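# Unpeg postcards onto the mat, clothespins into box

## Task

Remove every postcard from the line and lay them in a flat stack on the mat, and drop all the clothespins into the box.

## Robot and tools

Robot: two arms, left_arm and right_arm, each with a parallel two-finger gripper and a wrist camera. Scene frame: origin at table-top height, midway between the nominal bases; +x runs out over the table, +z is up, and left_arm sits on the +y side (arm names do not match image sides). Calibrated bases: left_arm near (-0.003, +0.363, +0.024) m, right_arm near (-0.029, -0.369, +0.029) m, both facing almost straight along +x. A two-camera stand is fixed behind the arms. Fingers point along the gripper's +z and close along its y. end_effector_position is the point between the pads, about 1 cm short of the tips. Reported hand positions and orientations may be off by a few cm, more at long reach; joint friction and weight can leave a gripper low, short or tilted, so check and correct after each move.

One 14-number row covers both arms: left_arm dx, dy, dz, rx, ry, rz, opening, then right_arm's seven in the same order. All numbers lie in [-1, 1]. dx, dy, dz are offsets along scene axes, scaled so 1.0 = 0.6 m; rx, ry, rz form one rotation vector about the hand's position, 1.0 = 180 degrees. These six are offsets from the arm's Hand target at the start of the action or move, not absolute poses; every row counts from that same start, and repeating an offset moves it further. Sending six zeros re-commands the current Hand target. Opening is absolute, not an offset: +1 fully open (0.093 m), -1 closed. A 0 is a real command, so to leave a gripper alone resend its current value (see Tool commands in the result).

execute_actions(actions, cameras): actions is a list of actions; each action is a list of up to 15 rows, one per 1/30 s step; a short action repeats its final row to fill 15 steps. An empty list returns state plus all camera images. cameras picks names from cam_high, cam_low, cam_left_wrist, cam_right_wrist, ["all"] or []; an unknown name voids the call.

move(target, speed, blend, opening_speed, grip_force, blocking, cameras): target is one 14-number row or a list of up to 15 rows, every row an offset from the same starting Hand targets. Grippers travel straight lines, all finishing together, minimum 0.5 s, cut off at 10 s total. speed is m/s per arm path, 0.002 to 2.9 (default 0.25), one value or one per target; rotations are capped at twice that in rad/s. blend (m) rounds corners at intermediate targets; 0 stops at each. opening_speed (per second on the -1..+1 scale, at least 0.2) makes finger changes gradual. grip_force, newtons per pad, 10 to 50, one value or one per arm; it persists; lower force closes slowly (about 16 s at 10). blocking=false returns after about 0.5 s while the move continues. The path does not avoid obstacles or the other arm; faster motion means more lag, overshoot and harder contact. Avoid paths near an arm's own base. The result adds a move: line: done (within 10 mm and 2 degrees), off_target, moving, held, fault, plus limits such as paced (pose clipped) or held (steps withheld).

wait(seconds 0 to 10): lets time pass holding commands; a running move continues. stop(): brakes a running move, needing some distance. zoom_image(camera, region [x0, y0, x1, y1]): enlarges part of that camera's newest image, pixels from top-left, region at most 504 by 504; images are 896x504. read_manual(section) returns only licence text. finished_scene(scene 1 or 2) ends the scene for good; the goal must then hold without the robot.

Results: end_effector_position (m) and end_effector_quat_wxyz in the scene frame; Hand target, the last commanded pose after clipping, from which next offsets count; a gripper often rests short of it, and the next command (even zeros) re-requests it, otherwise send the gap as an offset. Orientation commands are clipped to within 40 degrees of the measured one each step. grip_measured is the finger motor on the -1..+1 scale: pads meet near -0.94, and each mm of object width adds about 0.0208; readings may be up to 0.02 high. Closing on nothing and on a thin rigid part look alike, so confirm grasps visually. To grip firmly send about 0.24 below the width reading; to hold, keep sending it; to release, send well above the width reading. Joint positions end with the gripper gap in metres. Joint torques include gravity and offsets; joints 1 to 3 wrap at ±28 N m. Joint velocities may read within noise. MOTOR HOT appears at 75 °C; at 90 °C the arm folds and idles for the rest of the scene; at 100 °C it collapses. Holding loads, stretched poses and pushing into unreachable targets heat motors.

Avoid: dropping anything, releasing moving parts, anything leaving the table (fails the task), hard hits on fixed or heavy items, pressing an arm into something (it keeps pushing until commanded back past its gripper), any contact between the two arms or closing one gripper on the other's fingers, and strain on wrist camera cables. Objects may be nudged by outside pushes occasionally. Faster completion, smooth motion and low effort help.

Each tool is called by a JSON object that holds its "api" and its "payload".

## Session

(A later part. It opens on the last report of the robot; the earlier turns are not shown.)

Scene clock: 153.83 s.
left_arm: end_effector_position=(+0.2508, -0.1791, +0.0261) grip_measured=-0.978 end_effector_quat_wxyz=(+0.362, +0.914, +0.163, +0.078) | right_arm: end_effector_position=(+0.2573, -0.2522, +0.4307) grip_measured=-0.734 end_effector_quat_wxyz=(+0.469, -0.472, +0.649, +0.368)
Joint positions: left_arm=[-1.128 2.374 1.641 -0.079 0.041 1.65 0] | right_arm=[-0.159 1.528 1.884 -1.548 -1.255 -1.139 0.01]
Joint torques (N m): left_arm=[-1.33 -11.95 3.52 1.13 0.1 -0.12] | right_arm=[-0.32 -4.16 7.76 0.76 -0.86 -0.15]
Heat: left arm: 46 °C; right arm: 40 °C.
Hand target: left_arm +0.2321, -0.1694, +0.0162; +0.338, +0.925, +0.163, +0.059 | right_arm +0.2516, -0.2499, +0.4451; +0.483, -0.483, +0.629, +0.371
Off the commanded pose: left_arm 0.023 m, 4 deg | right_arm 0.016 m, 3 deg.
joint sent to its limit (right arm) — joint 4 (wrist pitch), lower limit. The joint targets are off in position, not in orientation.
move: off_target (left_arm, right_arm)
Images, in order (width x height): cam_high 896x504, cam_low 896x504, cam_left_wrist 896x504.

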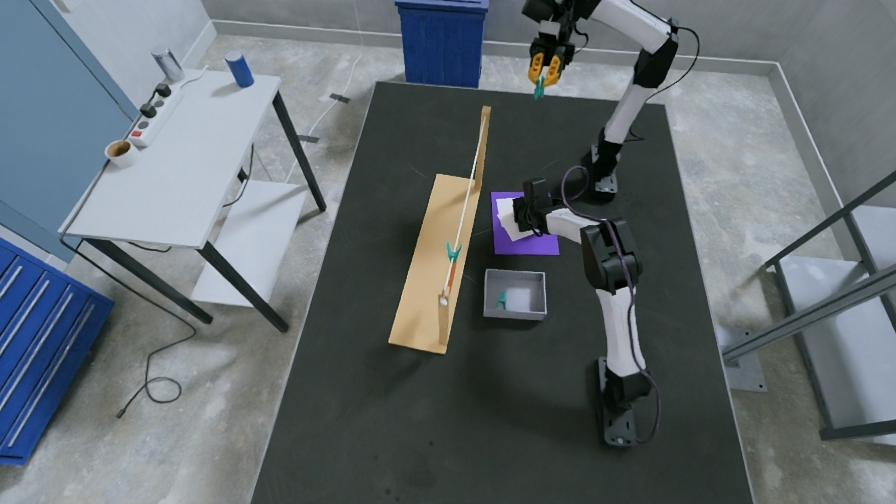

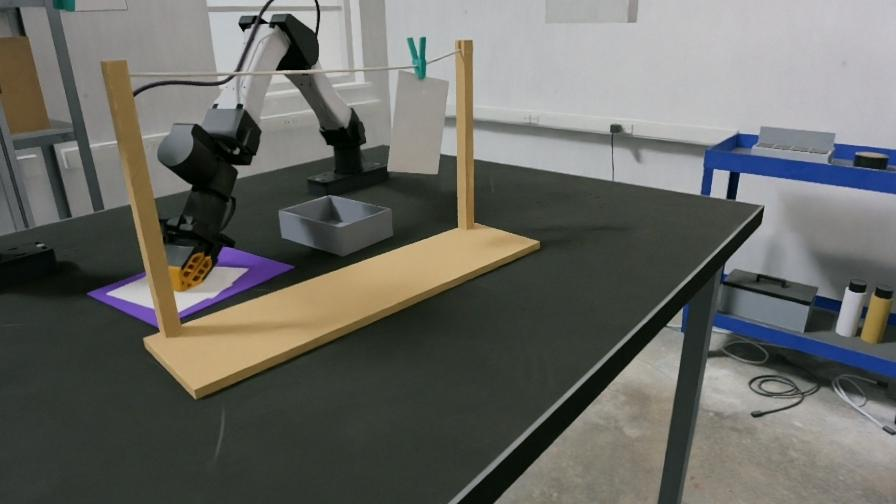

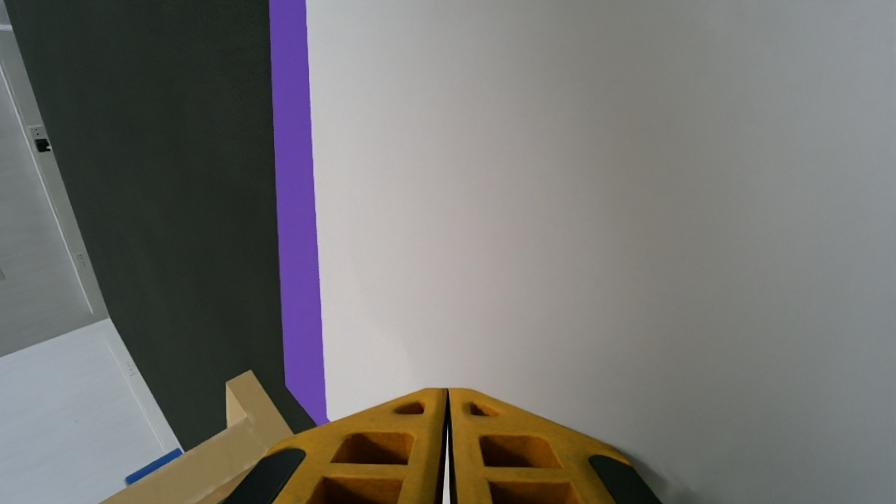

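{"api": "move", "payload": {"target": [[0.02,0.0,0.1,0,0,0,-1,0,0,0,0,0,0,-1],[0.0,0.15,0.25,0,0,0,-1,0,0,0,0,0,0,-1]], "speed": 0.15, "cameras": ["cam_left_wrist","cam_low"]}}

{"api": "zoom_image", "payload": {"camera": "cam_low", "region": [60, 140, 320, 340]}}

Scene clock: 157.00 s.
left_arm: end_effector_position=(+0.2425, -0.0867, +0.1593) grip_measured=-0.978 end_effector_quat_wxyz=(+0.340, +0.922, +0.172, +0.073) | right_arm: end_effector_position=(+0.2573, -0.2522, +0.4307) grip_measured=-0.734 end_effector_quat_wxyz=(+0.469, -0.472, +0.649, +0.368)
Joint positions: left_arm=[-1.05 1.908 1.493 -0.452 0.085 1.696 0] | right_arm=[-0.159 1.528 1.884 -1.548 -1.255 -1.139 0.01]
Joint torques (N m): left_arm=[-0.06 -10.93 5.23 1.17 0.32 0.21] | right_arm=[-0.31 -4.16 7.75 0.75 -0.87 -0.16]
Heat: left arm: 46 °C; right arm: 41 °C.
Hand target: left_arm +0.2321, -0.0794, +0.1662; +0.338, +0.925, +0.163, +0.059 | right_arm +0.2516, -0.2499, +0.4451; +0.483, -0.483, +0.629, +0.371
Off the commanded pose: left_arm 0.015 m, 2 deg | right_arm 0.016 m, 3 deg.
joint sent to its limit (right arm) — joint 4 (wrist pitch), lower limit. The joint targets are off in position, not in orientation.
move: off_target (left_arm, right_arm)
Images, in order (width x height): cam_low 896x504, cam_left_wrist 896x504.

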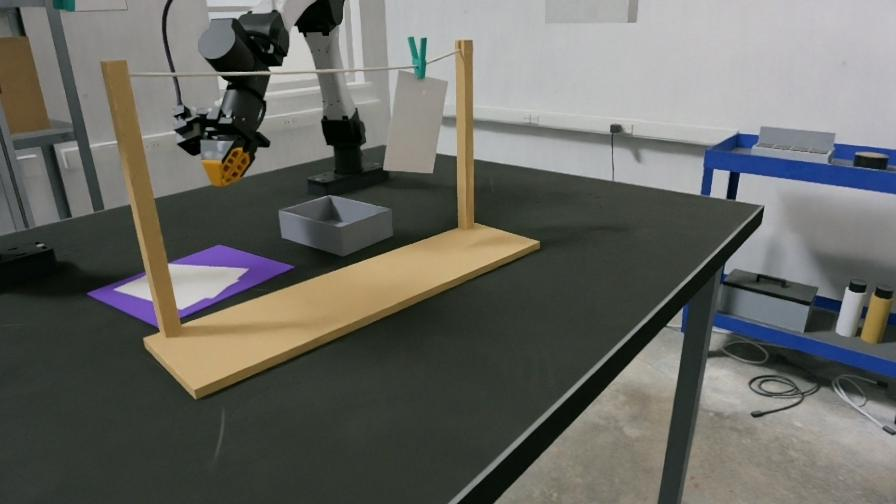

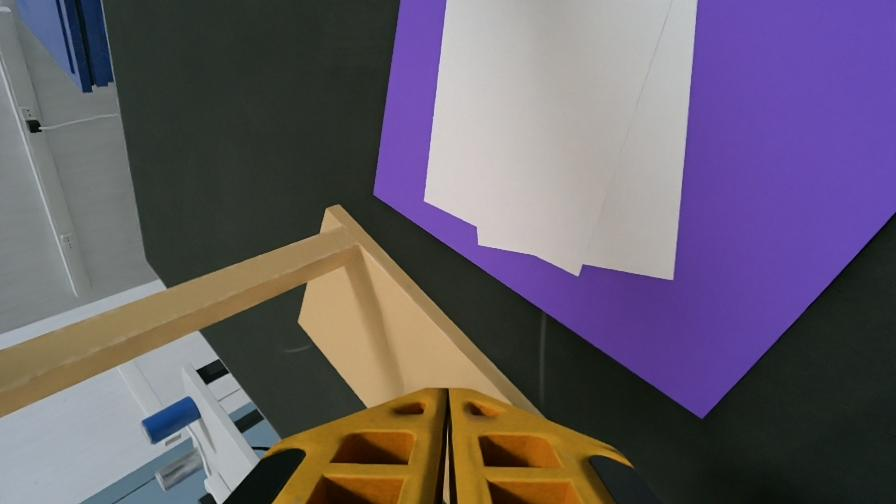

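Scaled by 1.938 from the camera's 896x504 image, which has a finer 1280x720 frame.

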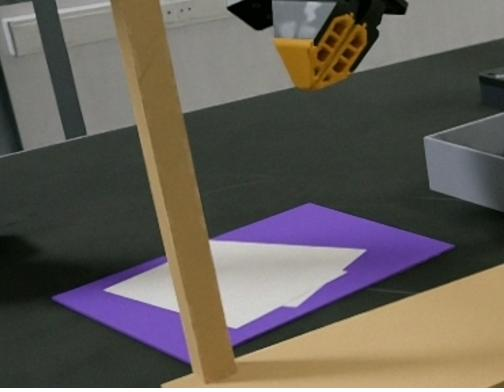

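{"api": "move", "payload": {"target": [[-0.02,0.1,0.1,0,0,0,-1,0,0,0,0,0,0,-1],[-0.2,0.433,0.323,0,0,0,-0.1,0,0,0,0,0,0,-1]], "blend": 0.03, "cameras": []}}

{"api": "move", "payload": {"target": [[0,0,0,0,0,0,-0.1,0,0.45,-0.275,-0.1545,0.0624,-0.0757,-1],[0,0,0,0,0,0,-0.1,-0.024,0.625,-0.458,-0.1545,0.0624,-0.0757,-1]], "blend": 0.03, "cameras": ["cam_left_wrist","cam_right_wrist"]}}

Scene clock: 160.93 s.
left_arm: end_effector_position=(+0.1197, +0.1772, +0.3532) grip_measured=-0.102 end_effector_quat_wxyz=(+0.333, +0.924, +0.176, +0.066) | right_arm: end_effector_position=(+0.2573, -0.2522, +0.4307) grip_measured=-0.734 end_effector_quat_wxyz=(+0.469, -0.472, +0.649, +0.368)
Joint positions: left_arm=[-0.818 1.059 1.576 -1.43 0.236 1.873 0.04] | right_arm=[-0.159 1.528 1.884 -1.548 -1.255 -1.139 0.01]
Joint torques (N m): left_arm=[0.2 -0.61 7.43 1.05 0.4 0.23] | right_arm=[-0.32 -4.11 7.76 0.75 -0.86 -0.16]
Heat: left arm: 46 °C; right arm: 41 °C.
Hand target: left_arm +0.1121, +0.1804, +0.3600; +0.338, +0.925, +0.163, +0.059 | right_arm +0.2516, -0.2499, +0.4451; +0.483, -0.483, +0.629, +0.371
Off the commanded pose: left_arm 0.011 m, 2 deg | right_arm 0.016 m, 3 deg.
joint sent to its limit (right arm) — joint 4 (wrist pitch), lower limit. The joint targets are off in position, not in orientation.
move: off_target (left_arm, right_arm); target 2's new opening was sent with left_arm's hand 0.011 m and 2 deg from that target
No camera images: "cameras" was empty.

Scene clock: 163.87 s.
left_arm: end_effector_position=(+0.1197, +0.1772, +0.3532) grip_measured=-0.102 end_effector_quat_wxyz=(+0.333, +0.924, +0.176, +0.066) | right_arm: end_effector_position=(+0.2224, +0.1058, +0.1388) grip_measured=-0.734 end_effector_quat_wxyz=(+0.283, -0.491, +0.806, +0.170)
Joint positions: left_arm=[-0.818 1.059 1.576 -1.43 0.236 1.873 0.04] | right_arm=[1.082 2.037 1.597 -0.458 -0.002 -0.01 0.01]
Joint torques (N m): left_arm=[0.21 -0.65 7.45 1.05 0.4 0.23] | right_arm=[0.18 -10.21 10.1 2.31 0.15 0.16]
Heat: left arm: 46 °C; right arm: 41 °C.
Hand target: left_arm +0.1121, +0.1804, +0.3600; +0.338, +0.925, +0.163, +0.059 | right_arm +0.2372, +0.1251, +0.1703; +0.331, -0.469, +0.796, +0.195
Off the commanded pose: left_arm 0.011 m, 2 deg | right_arm 0.040 m, 7 deg.
move: off_target (left_arm, right_arm)
Images, in order (width x height): cam_left_wrist 896x504, cam_right_wrist 896x504.

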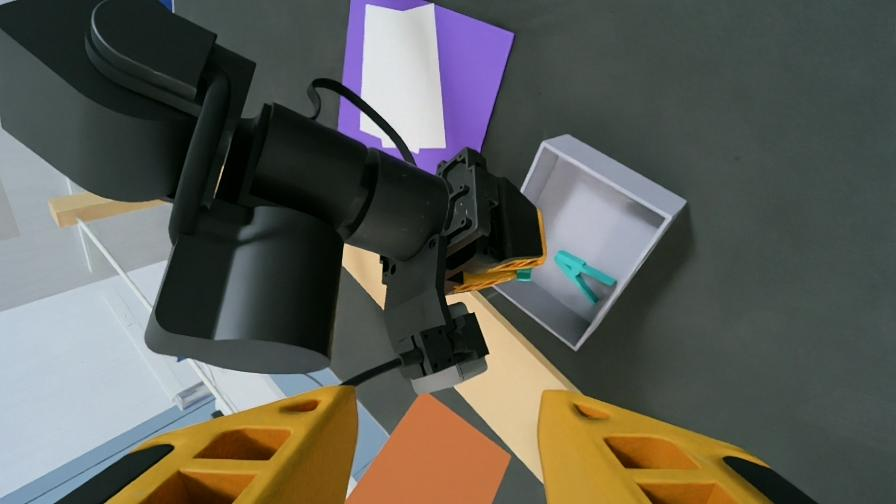

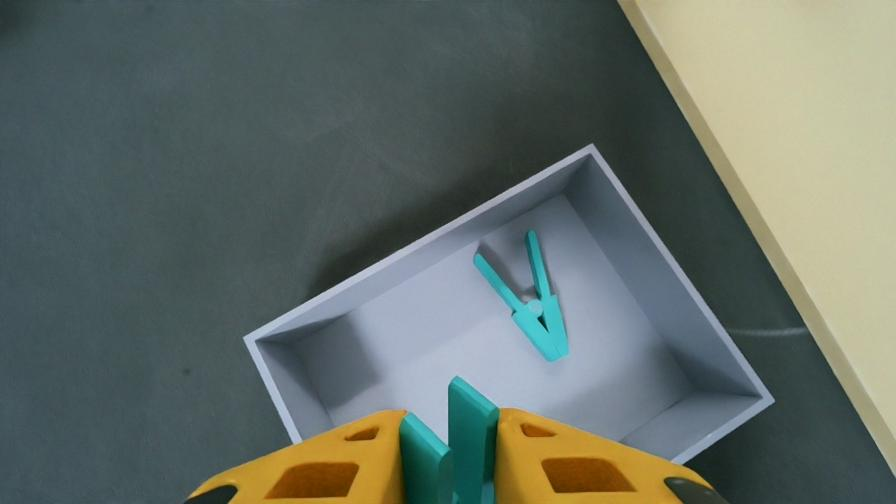

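{"api": "move", "payload": {"target": [[0,0,0,0,0,0,-0.1,0.0,0.01,-0.115,0,0,0,-1],[0,0,0,0,0,0,-0.1,0.0,0.01,-0.115,0,0,0,0.3]], "speed": 0.1, "opening_speed": 1.5, "cameras": ["cam_right_wrist","cam_left_wrist"]}}

Scene clock: 167.03 s.
left_arm: end_effector_position=(+0.1197, +0.1772, +0.3532) grip_measured=-0.102 end_effector_quat_wxyz=(+0.333, +0.924, +0.176, +0.066) | right_arm: end_effector_position=(+0.2313, +0.1221, +0.0900) grip_measured=+0.298 end_effector_quat_wxyz=(+0.303, -0.485, +0.800, +0.181)
Joint positions: left_arm=[-0.818 1.059 1.576 -1.43 0.236 1.873 0.04] | right_arm=[1.082 2.135 1.514 -0.227 0 -0.005 0.059]
Joint torques (N m): left_arm=[0.18 -0.62 7.43 1.05 0.39 0.22] | right_arm=[0.68 -10.52 5.41 2.39 0.15 0.16]
Heat: left arm: 46 °C; right arm: 41 °C.
Hand target: left_arm +0.1121, +0.1804, +0.3600; +0.338, +0.925, +0.163, +0.059 | right_arm +0.2372, +0.1311, +0.1013; +0.331, -0.469, +0.796, +0.195
Off the commanded pose: left_arm 0.011 m, 2 deg | right_arm 0.016 m, 4 deg.
move: off_target (left_arm, right_arm); target 2's new opening was sent with right_arm's hand 0.016 m and 4 deg from that target
Images, in order (width x height): cam_left_wrist 896x504, cam_right_wrist 896x504.

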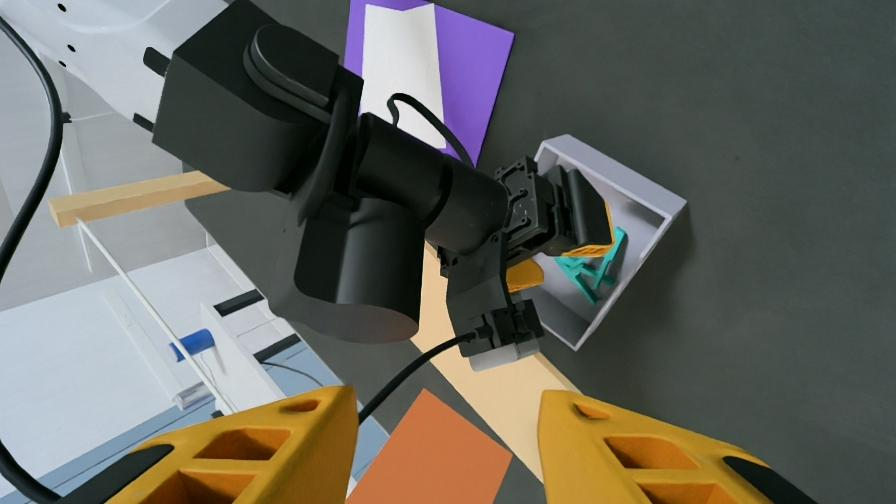

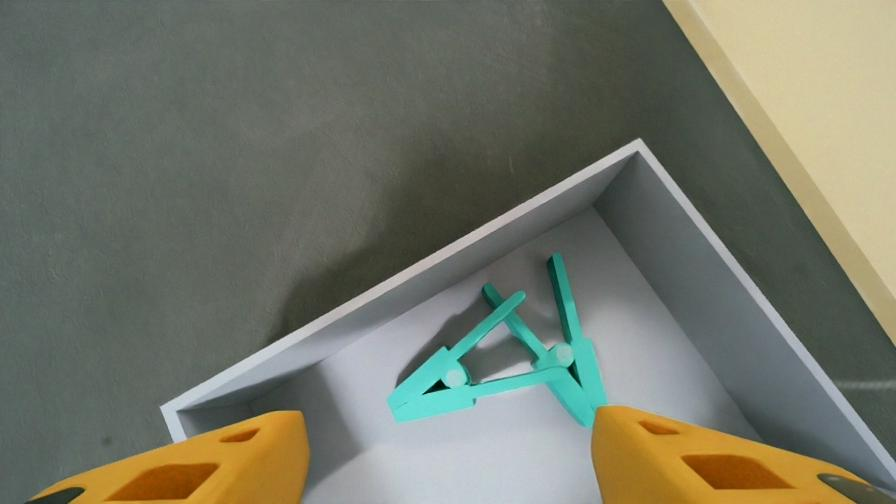

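{"api": "move", "payload": {"target": [[0,0,0,0,0,0,-0.1,0,-0.05,0.33,0,0,0,-0.1],[0,0,0,0,0,0,-0.1,0.177,-0.16,0.231,0.211,-0.132,-0.032,-0.1]], "blend": 0.03, "cameras": ["cam_right_wrist","cam_low"]}}

Scene clock: 171.37 s.
left_arm: end_effector_position=(+0.1197, +0.1772, +0.3532) grip_measured=-0.102 end_effector_quat_wxyz=(+0.333, +0.924, +0.176, +0.066) | right_arm: end_effector_position=(+0.3464, +0.0306, +0.2209) grip_measured=-0.098 end_effector_quat_wxyz=(+0.606, -0.331, +0.656, +0.306)
Joint positions: left_arm=[-0.818 1.059 1.576 -1.43 0.236 1.873 0.04] | right_arm=[0.763 1.905 1.019 0.806 -0.17 -0.013 0.041]
Joint torques (N m): left_arm=[0.17 -0.62 7.5 1.04 0.4 0.23] | right_arm=[0.01 -8.21 5.81 2.97 -0.16 0.16]
Heat: left arm: 46 °C; right arm: 40 °C.
Hand target: left_arm +0.1121, +0.1804, +0.3600; +0.338, +0.925, +0.163, +0.059 | right_arm +0.3434, +0.0351, +0.2399; +0.627, -0.327, +0.628, +0.326
Off the commanded pose: left_arm 0.011 m, 2 deg | right_arm 0.020 m, 5 deg.
move: off_target (left_arm, right_arm)
Images, in order (width x height): cam_low 896x504, cam_right_wrist 896x504.

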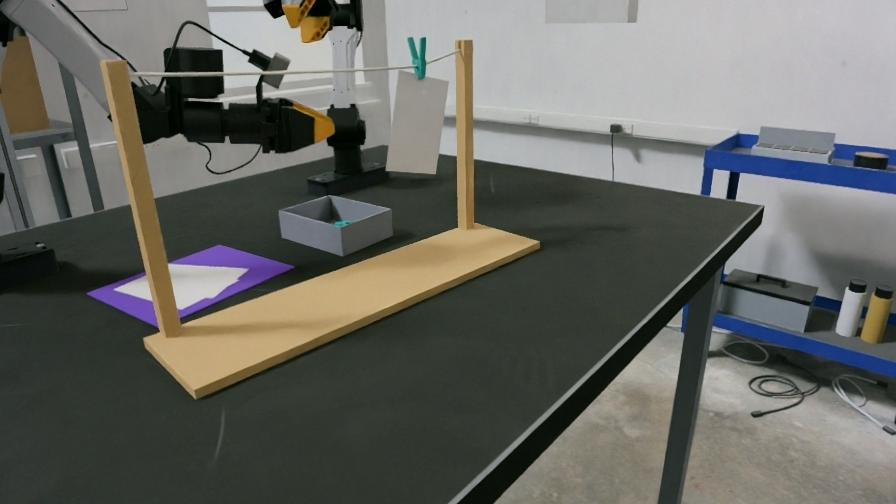

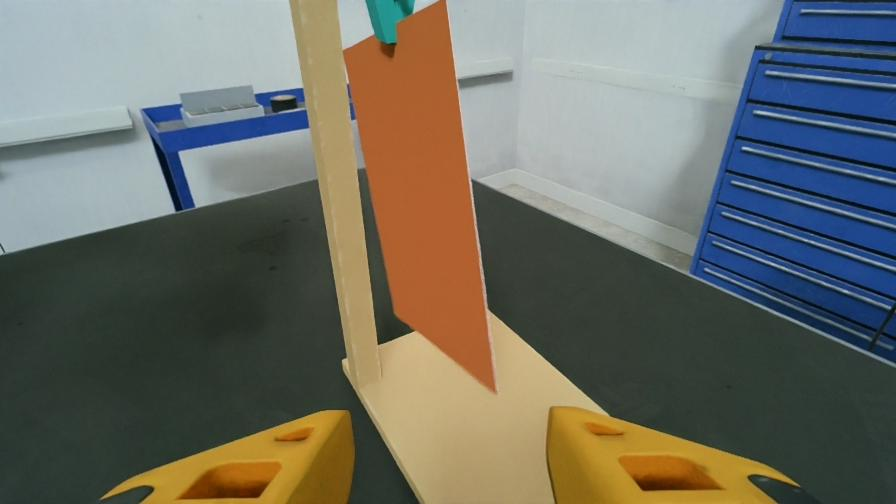

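{"api": "move", "payload": {"target": [0,0,0,0,0,0,-0.1,0.118,0.113,0.0,0,0,0,-0.1], "speed": 0.1, "cameras": ["cam_right_wrist","cam_low"]}}

Scene clock: 173.80 s.
left_arm: end_effector_position=(+0.1197, +0.1772, +0.3532) grip_measured=-0.102 end_effector_quat_wxyz=(+0.333, +0.924, +0.176, +0.066) | right_arm: end_effector_position=(+0.4124, +0.0967, +0.2279) grip_measured=-0.098 end_effector_quat_wxyz=(+0.628, -0.327, +0.630, +0.318)
Joint positions: left_arm=[-0.818 1.059 1.576 -1.43 0.236 1.873 0.04] | right_arm=[0.763 2.224 1.477 0.739 -0.183 -0.011 0.041]
Joint torques (N m): left_arm=[0.23 -0.58 7.46 1.04 0.39 0.23] | right_arm=[-0.05 -10.92 9.94 1.83 -0.16 0.15]
Heat: left arm: 46 °C; right arm: 41 °C.
Hand target: left_arm +0.1121, +0.1804, +0.3600; +0.338, +0.925, +0.163, +0.059 | right_arm +0.4142, +0.1029, +0.2399; +0.627, -0.327, +0.628, +0.326
Off the commanded pose: left_arm 0.011 m, 2 deg | right_arm 0.014 m, 1 deg.
move: off_target (left_arm, right_arm)
Images, in order (width x height): cam_low 896x504, cam_right_wrist 896x504.

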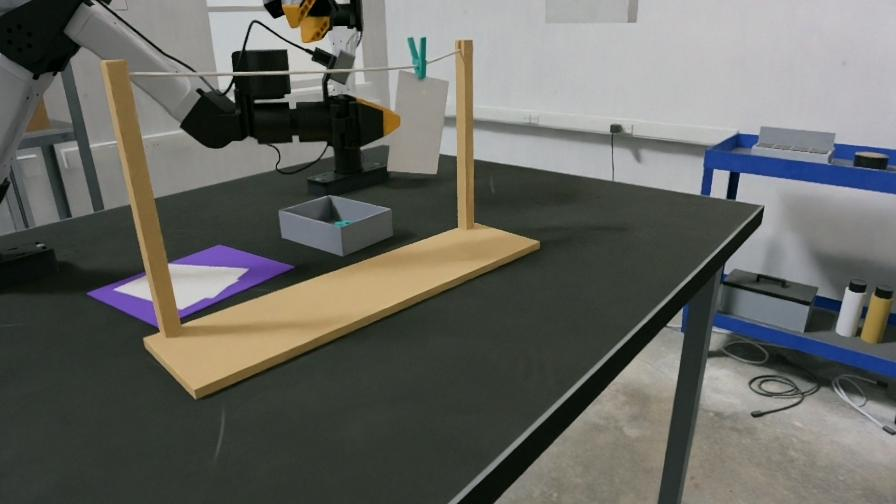

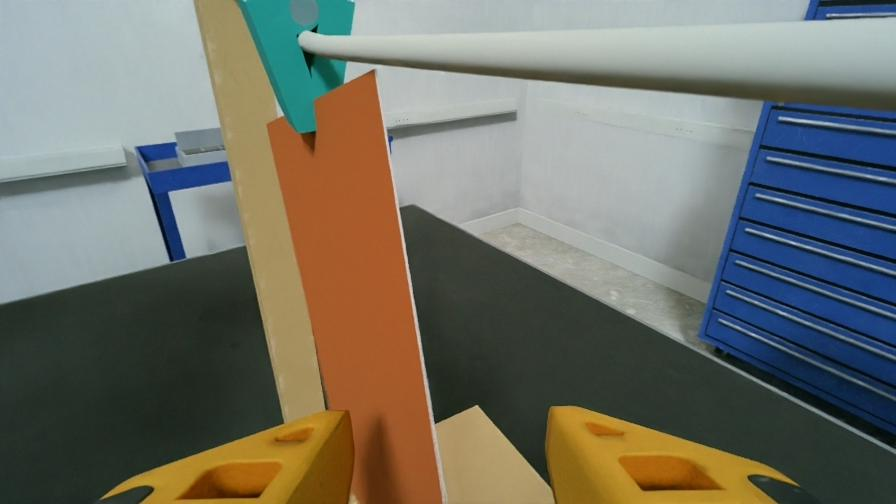

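{"api": "move", "payload": {"target": [0,0,0,0,0,0,-0.1,0.01,0.018,-0.02,0,0,0,-0.1], "speed": 0.1, "cameras": ["cam_right_wrist"]}}

Scene clock: 175.33 s.
left_arm: end_effector_position=(+0.1197, +0.1772, +0.3532) grip_measured=-0.102 end_effector_quat_wxyz=(+0.333, +0.924, +0.176, +0.066) | right_arm: end_effector_position=(+0.4195, +0.1063, +0.2139) grip_measured=-0.098 end_effector_quat_wxyz=(+0.625, -0.329, +0.632, +0.318)
Joint positions: left_arm=[-0.818 1.059 1.576 -1.43 0.236 1.873 0.04] | right_arm=[0.766 2.287 1.533 0.739 -0.183 -0.011 0.041]
Joint torques (N m): left_arm=[0.17 -0.64 7.45 1.05 0.39 0.23] | right_arm=[0.54 -11.43 9.88 1.91 -0.08 0.15]
Heat: left arm: 46 °C; right arm: 41 °C.
Hand target: left_arm +0.1121, +0.1804, +0.3600; +0.338, +0.925, +0.163, +0.059 | right_arm +0.4202, +0.1137, +0.2279; +0.627, -0.327, +0.628, +0.326
Off the commanded pose: left_arm 0.011 m, 2 deg | right_arm 0.016 m, 1 deg.
move: off_target (left_arm, right_arm)
Images, in order (width x height): cam_right_wrist 896x504.

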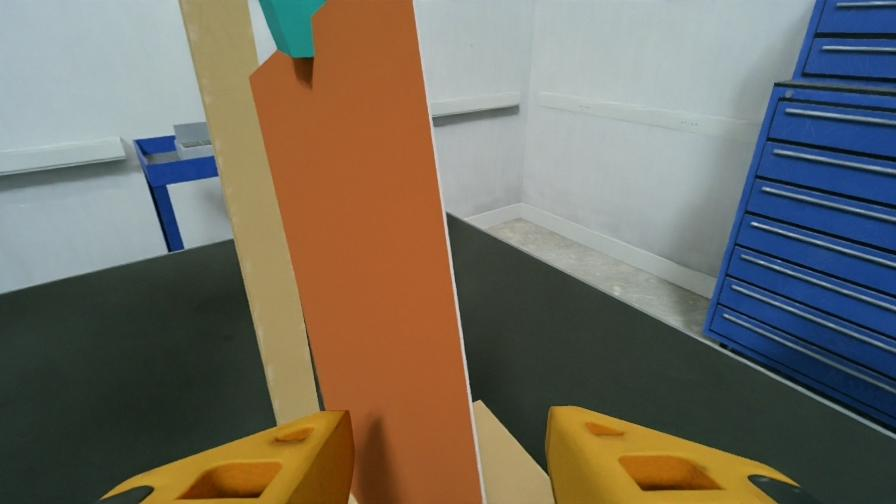

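Close.

{"api": "move", "payload": {"target": [0,0,0,0,0,0,-0.1,0,0,0,0,0,0,-1], "opening_speed": 0.8, "cameras": ["cam_right_wrist","cam_low"]}}

Scene clock: 177.43 s.
left_arm: end_effector_position=(+0.1197, +0.1772, +0.3532) grip_measured=-0.102 end_effector_quat_wxyz=(+0.333, +0.924, +0.176, +0.066) | right_arm: end_effector_position=(+0.4147, +0.1114, +0.2153) grip_measured=-0.977 end_effector_quat_wxyz=(+0.626, -0.335, +0.628, +0.319)
Joint positions: left_arm=[-0.818 1.059 1.576 -1.43 0.236 1.873 0.04] | right_arm=[0.776 2.287 1.536 0.739 -0.183 -0.02 0]
Joint torques (N m): left_arm=[0.2 -0.64 7.43 1.05 0.38 0.23] | right_arm=[0.31 -11.34 9.63 1.9 -0.09 0.16]
Heat: left arm: 46 °C; right arm: 41 °C.
Hand target: left_arm +0.1121, +0.1804, +0.3600; +0.338, +0.925, +0.163, +0.059 | right_arm +0.4202, +0.1137, +0.2279; +0.627, -0.327, +0.628, +0.326
Off the commanded pose: left_arm 0.011 m, 2 deg | right_arm 0.014 m, 1 deg.
move: off_target (left_arm, right_arm)
Images, in order (width x height): cam_low 896x504, cam_right_wrist 896x504.

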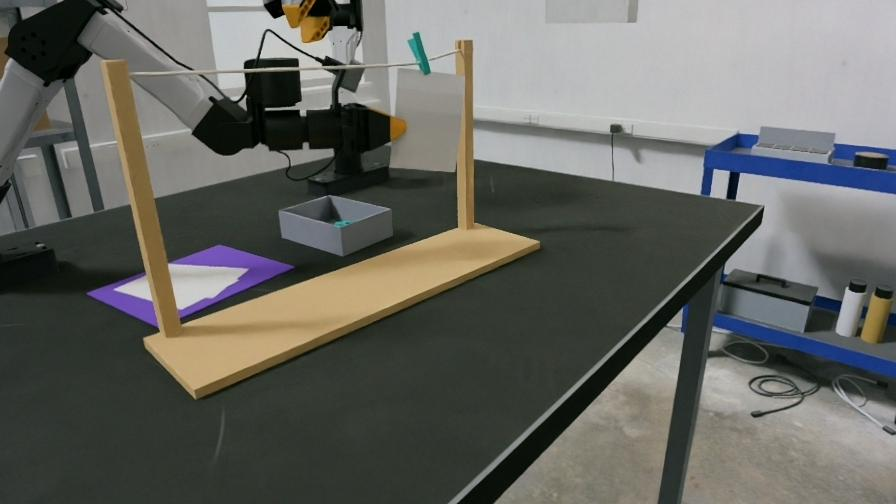

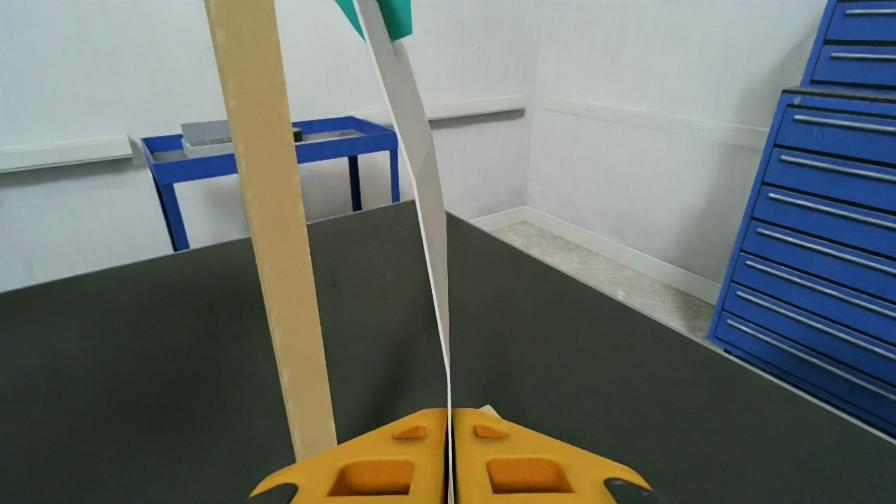

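{"api": "move", "payload": {"target": [0,0,0,0,0,0,-0.1,-0.06,0,-0.03,0,0,0.13,-1], "speed": 0.1, "cameras": ["cam_right_wrist","cam_low","cam_high"]}}

Scene clock: 180.60 s.
left_arm: end_effector_position=(+0.1197, +0.1772, +0.3532) grip_measured=-0.102 end_effector_quat_wxyz=(+0.333, +0.924, +0.176, +0.066) | right_arm: end_effector_position=(+0.3786, +0.1147, +0.1916) grip_measured=-0.977 end_effector_quat_wxyz=(+0.534, -0.447, +0.566, +0.440)
Joint positions: left_arm=[-0.818 1.059 1.576 -1.43 0.236 1.873 0.04] | right_arm=[0.707 2.327 1.536 0.739 -0.647 -0.011 0]
Joint torques (N m): left_arm=[0.18 -0.57 7.45 1.04 0.39 0.23] | right_arm=[-0.31 -11.41 8.55 2.24 -0.22 0.12]
Heat: left arm: 46 °C; right arm: 41 °C.
Hand target: left_arm +0.1121, +0.1804, +0.3600; +0.338, +0.925, +0.163, +0.059 | right_arm +0.3842, +0.1137, +0.2099; +0.548, -0.447, +0.548, +0.446
Off the commanded pose: left_arm 0.011 m, 2 deg | right_arm 0.019 m, 3 deg.
move: off_target (left_arm, right_arm)
Images, in order (width x height): cam_high 896x504, cam_low 896x504, cam_right_wrist 896x504.

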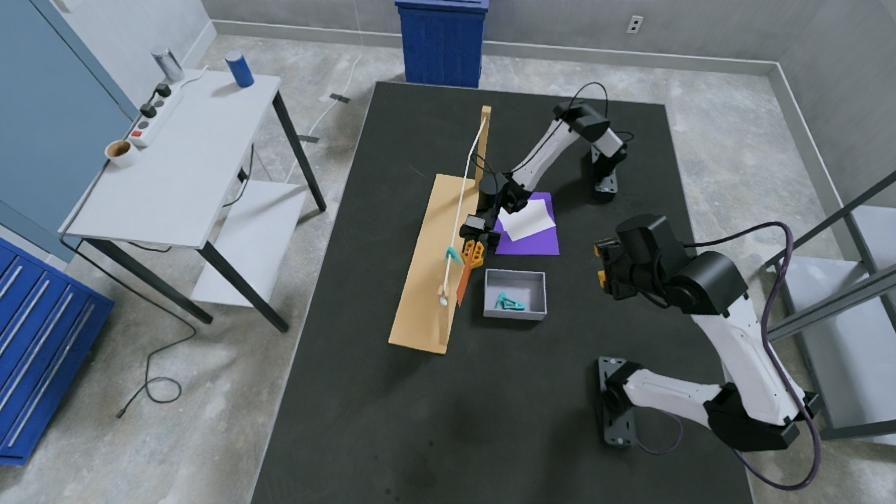

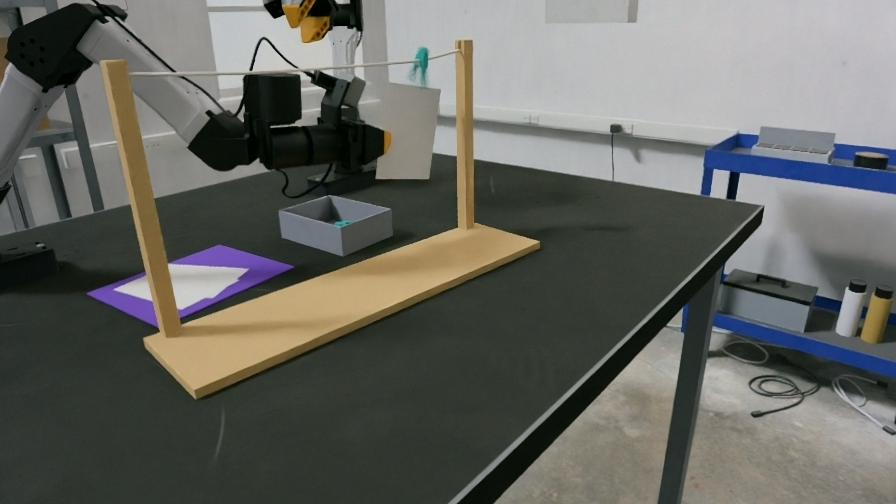

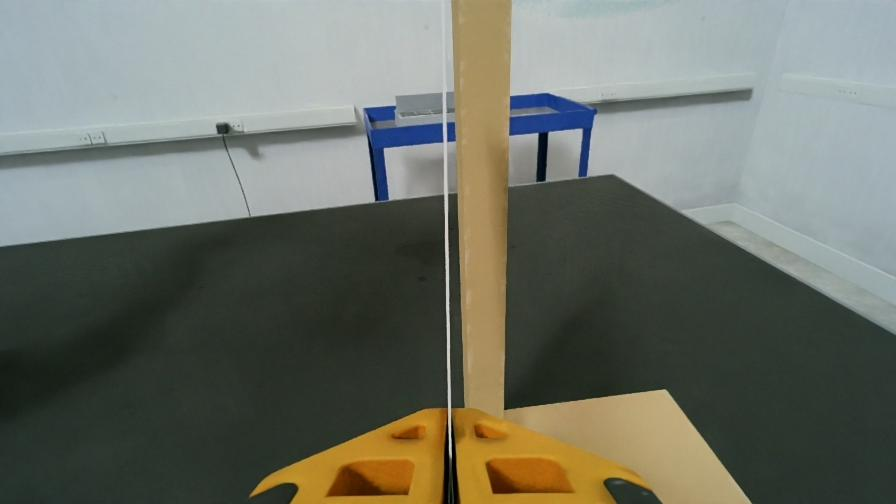

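{"api": "move", "payload": {"target": [[0,0,0,0,0,0,-0.1,-0.15,-0.083,0.05,0,0,0,-1],[0,0,0,0,0,0,-0.1,-0.223,-0.507,0.133,-0.3008,-0.4167,0.2238,-1]], "speed": 0.16, "blend": 0.02, "cameras": ["all"]}}

Scene clock: 188.47 s.
left_arm: end_effector_position=(+0.1197, +0.1772, +0.3532) grip_measured=-0.102 end_effector_quat_wxyz=(+0.333, +0.924, +0.176, +0.066) | right_arm: end_effector_position=(+0.2535, -0.1841, +0.2875) grip_measured=-0.977 end_effector_quat_wxyz=(-0.364, +0.892, -0.257, +0.074)
Joint positions: left_arm=[-0.818 1.059 1.576 -1.43 0.236 1.873 0.04] | right_arm=[0.342 1.335 1.379 -1.005 -0.486 -2.08 0]
Joint torques (N m): left_arm=[0.21 -0.58 7.45 1.05 0.39 0.24] | right_arm=[0.1 -5.31 5.37 1.31 -0.06 -0.11]
Heat: left arm: 46 °C; right arm: 41 °C.
Hand target: left_arm +0.1121, +0.1804, +0.3600; +0.338, +0.925, +0.163, +0.059 | right_arm +0.2504, -0.1905, +0.2897; -0.341, +0.936, -0.082, +0.030
Off the commanded pose: left_arm 0.011 m, 2 deg | right_arm 0.007 m, 21 deg.
joint sent to its limit (right arm) — joint 6 (wrist roll), lower limit. The joint targets are off in position and orientation.
move: off_target (left_arm, right_arm)

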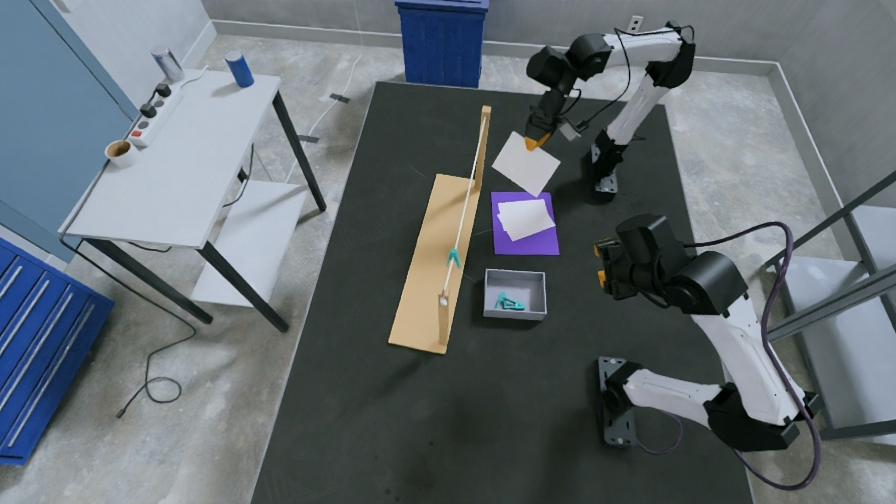

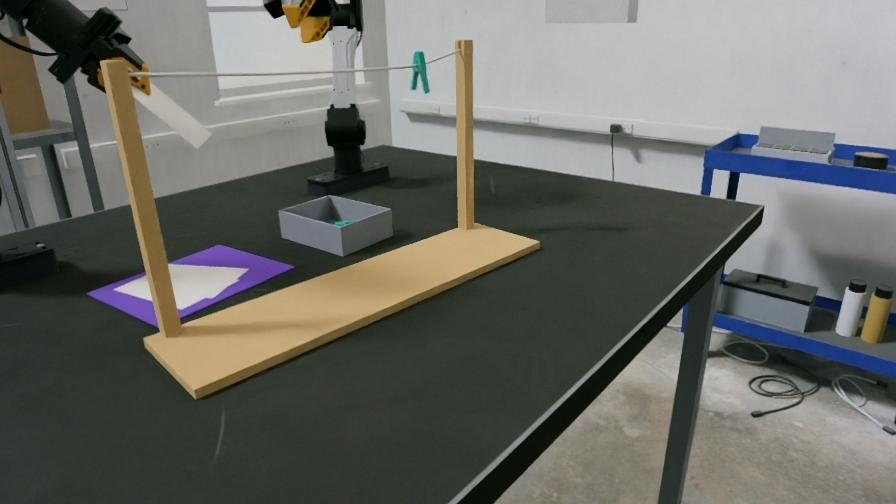

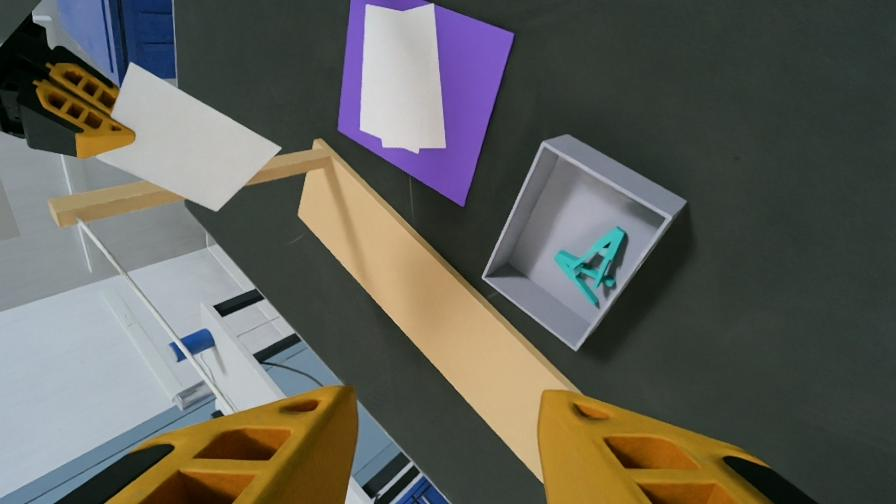

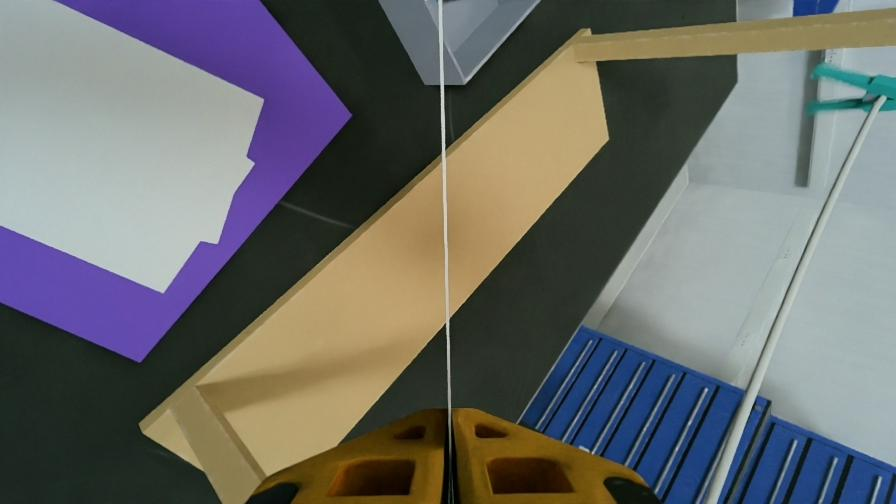

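{"api": "move", "payload": {"target": [[0,0,0,0,0,0,-0.1,-0.02,0,0.02,0.056,0.316,-0.383,-1],[0,0,0,0,0,0,-0.1,-0.04,0,0.02,0.1116,0.633,-0.766,-1]], "speed": 0.3, "blend": 0.02, "cameras": ["all"]}}

Scene clock: 194.80 s.
left_arm: end_effector_position=(+0.1197, +0.1772, +0.3532) grip_measured=-0.102 end_effector_quat_wxyz=(+0.333, +0.924, +0.176, +0.066) | right_arm: end_effector_position=(+0.2357, -0.1925, +0.2895) grip_measured=-0.977 end_effector_quat_wxyz=(+0.029, +0.083, +0.942, +0.325)
Joint positions: left_arm=[-0.818 1.059 1.576 -1.43 0.236 1.873 0.04] | right_arm=[0.29 1.477 1.586 -1.34 -0.583 0.572 0]
Joint torques (N m): left_arm=[0.21 -0.62 7.43 1.04 0.38 0.24] | right_arm=[0.66 -6.86 5.76 0.94 -0.53 0.14]
Heat: left arm: 46 °C; right arm: 41 °C.
Hand target: left_arm +0.1121, +0.1804, +0.3600; +0.338, +0.925, +0.163, +0.059 | right_arm +0.2264, -0.1905, +0.3017; +0.029, +0.082, +0.936, +0.341
Off the commanded pose: left_arm 0.011 m, 2 deg | right_arm 0.016 m, 2 deg.
move: off_target (left_arm, right_arm)

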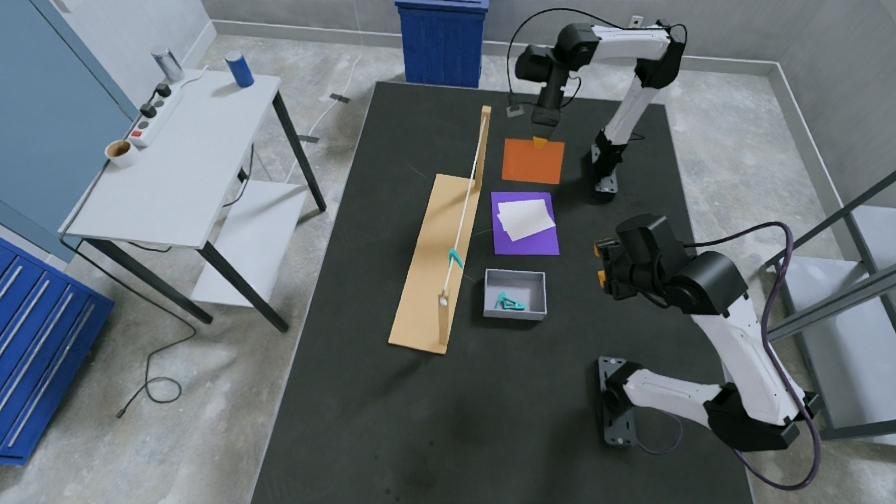

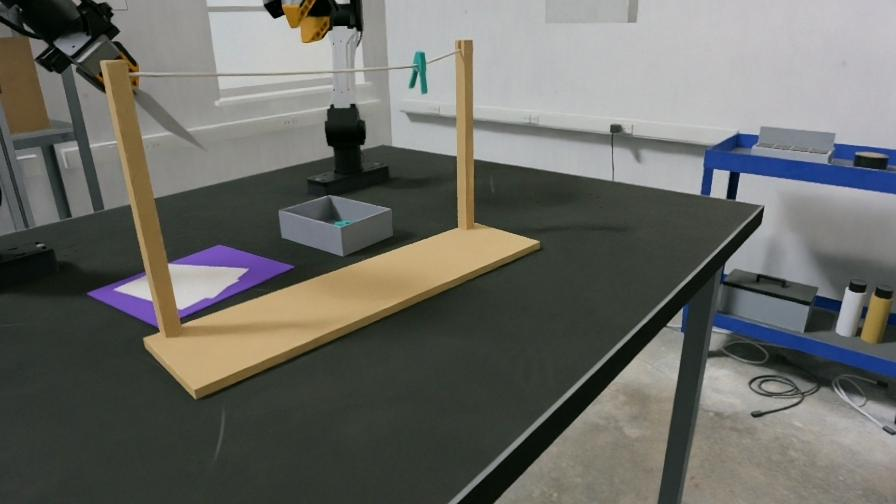

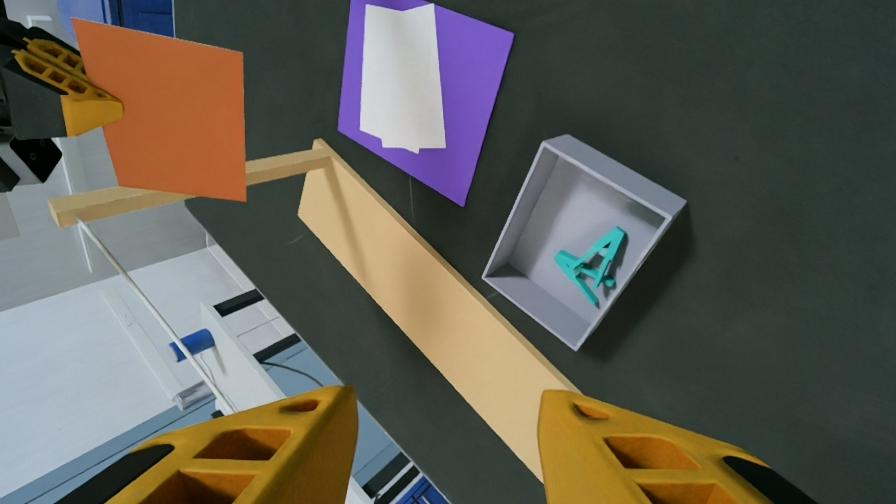

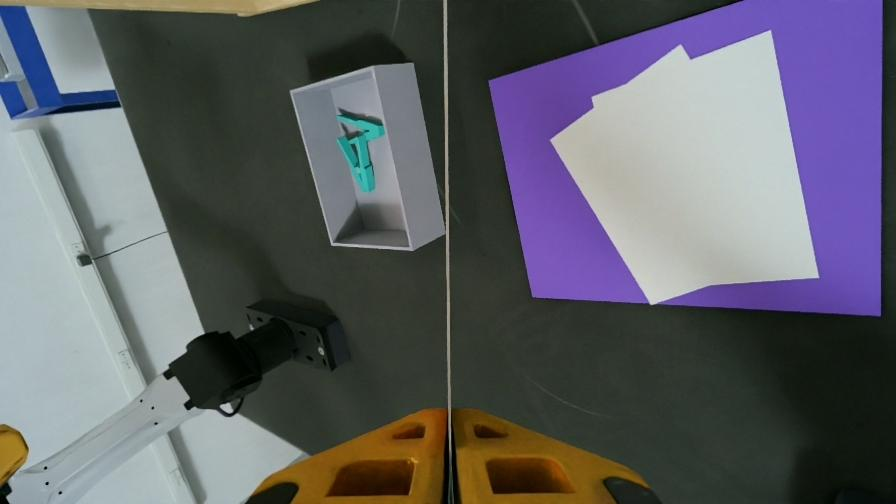

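{"api": "move", "payload": {"target": [[0.1,-0.3,-0.15,0,0,0,-1,0,-0.1,0.06,0,0,0,-1],[0.197,-0.488,-0.4,0,0,0,-1,0,-0.1,0.06,0,0,0,-1],[0.197,-0.488,-0.535,0,0,0,-1,0,-0.1,0.06,0,0,0,-1]], "speed": [0.2,0.2,0.08], "blend": [0.03,0.02,0], "cameras": ["cam_left_wrist","cam_right_wrist","cam_high"]}}

Scene clock: 199.47 s.
left_arm: end_effector_position=(+0.2300, -0.1032, +0.0366) grip_measured=-0.978 end_effector_quat_wxyz=(+0.316, +0.933, +0.162, +0.057) | right_arm: end_effector_position=(+0.2344, -0.2543, +0.3204) grip_measured=-0.977 end_effector_quat_wxyz=(+0.054, +0.115, +0.934, +0.334)
Joint positions: left_arm=[-1.087 2.131 1.34 -0.131 0.085 1.688 0] | right_arm=[0.048 1.459 1.7 -1.548 -0.646 0.383 0]
Joint torques (N m): left_arm=[-0.98 -8.28 5.04 1.98 0.03 -0.09] | right_arm=[-0.25 -5.85 7.35 0.74 -0.62 -0.16]
Heat: left arm: 46 °C; right arm: 41 °C.
Hand target: left_arm +0.2303, -0.1124, +0.0390; +0.338, +0.925, +0.163, +0.059 | right_arm +0.2264, -0.2505, +0.3377; +0.029, +0.082, +0.936, +0.341
Off the commanded pose: left_arm 0.009 m, 3 deg | right_arm 0.019 m, 5 deg.
joint sent to its limit (right arm) — joint 4 (wrist pitch), lower limit. The joint targets are off in position and orientation.
move: off_target (left_arm, right_arm)
Images, in order (width x height): cam_high 896x504, cam_left_wrist 896x504, cam_right_wrist 896x504.

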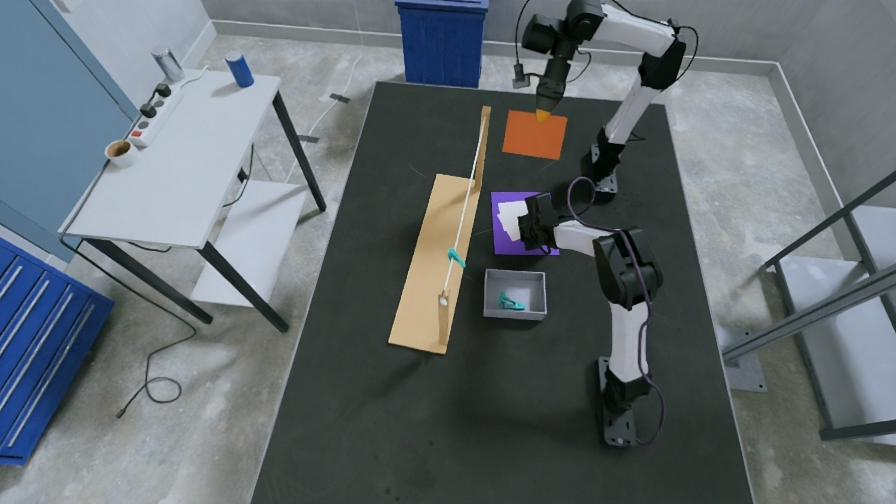

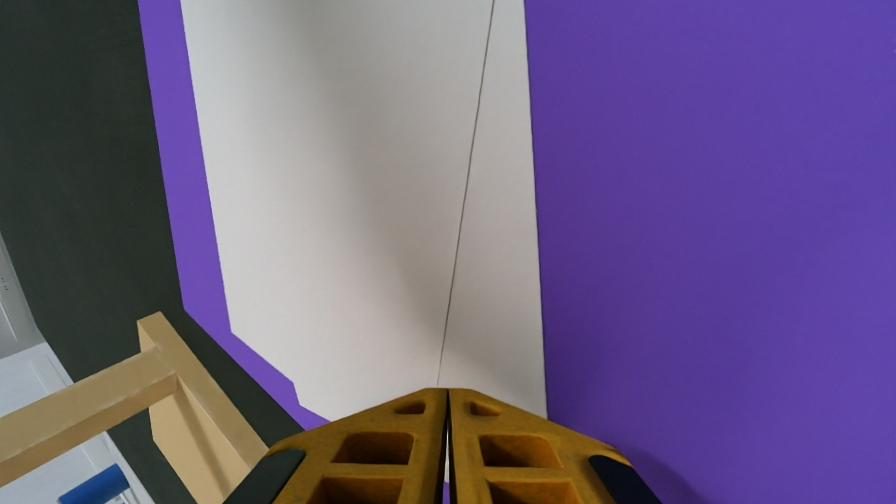

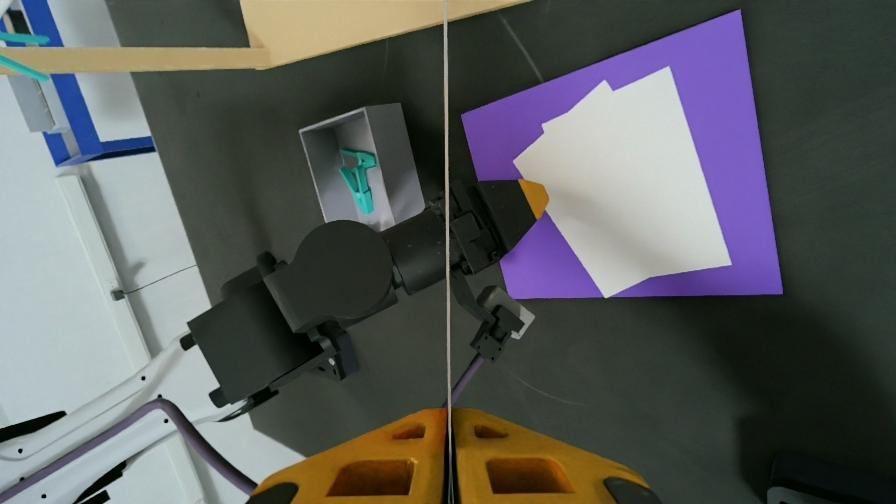

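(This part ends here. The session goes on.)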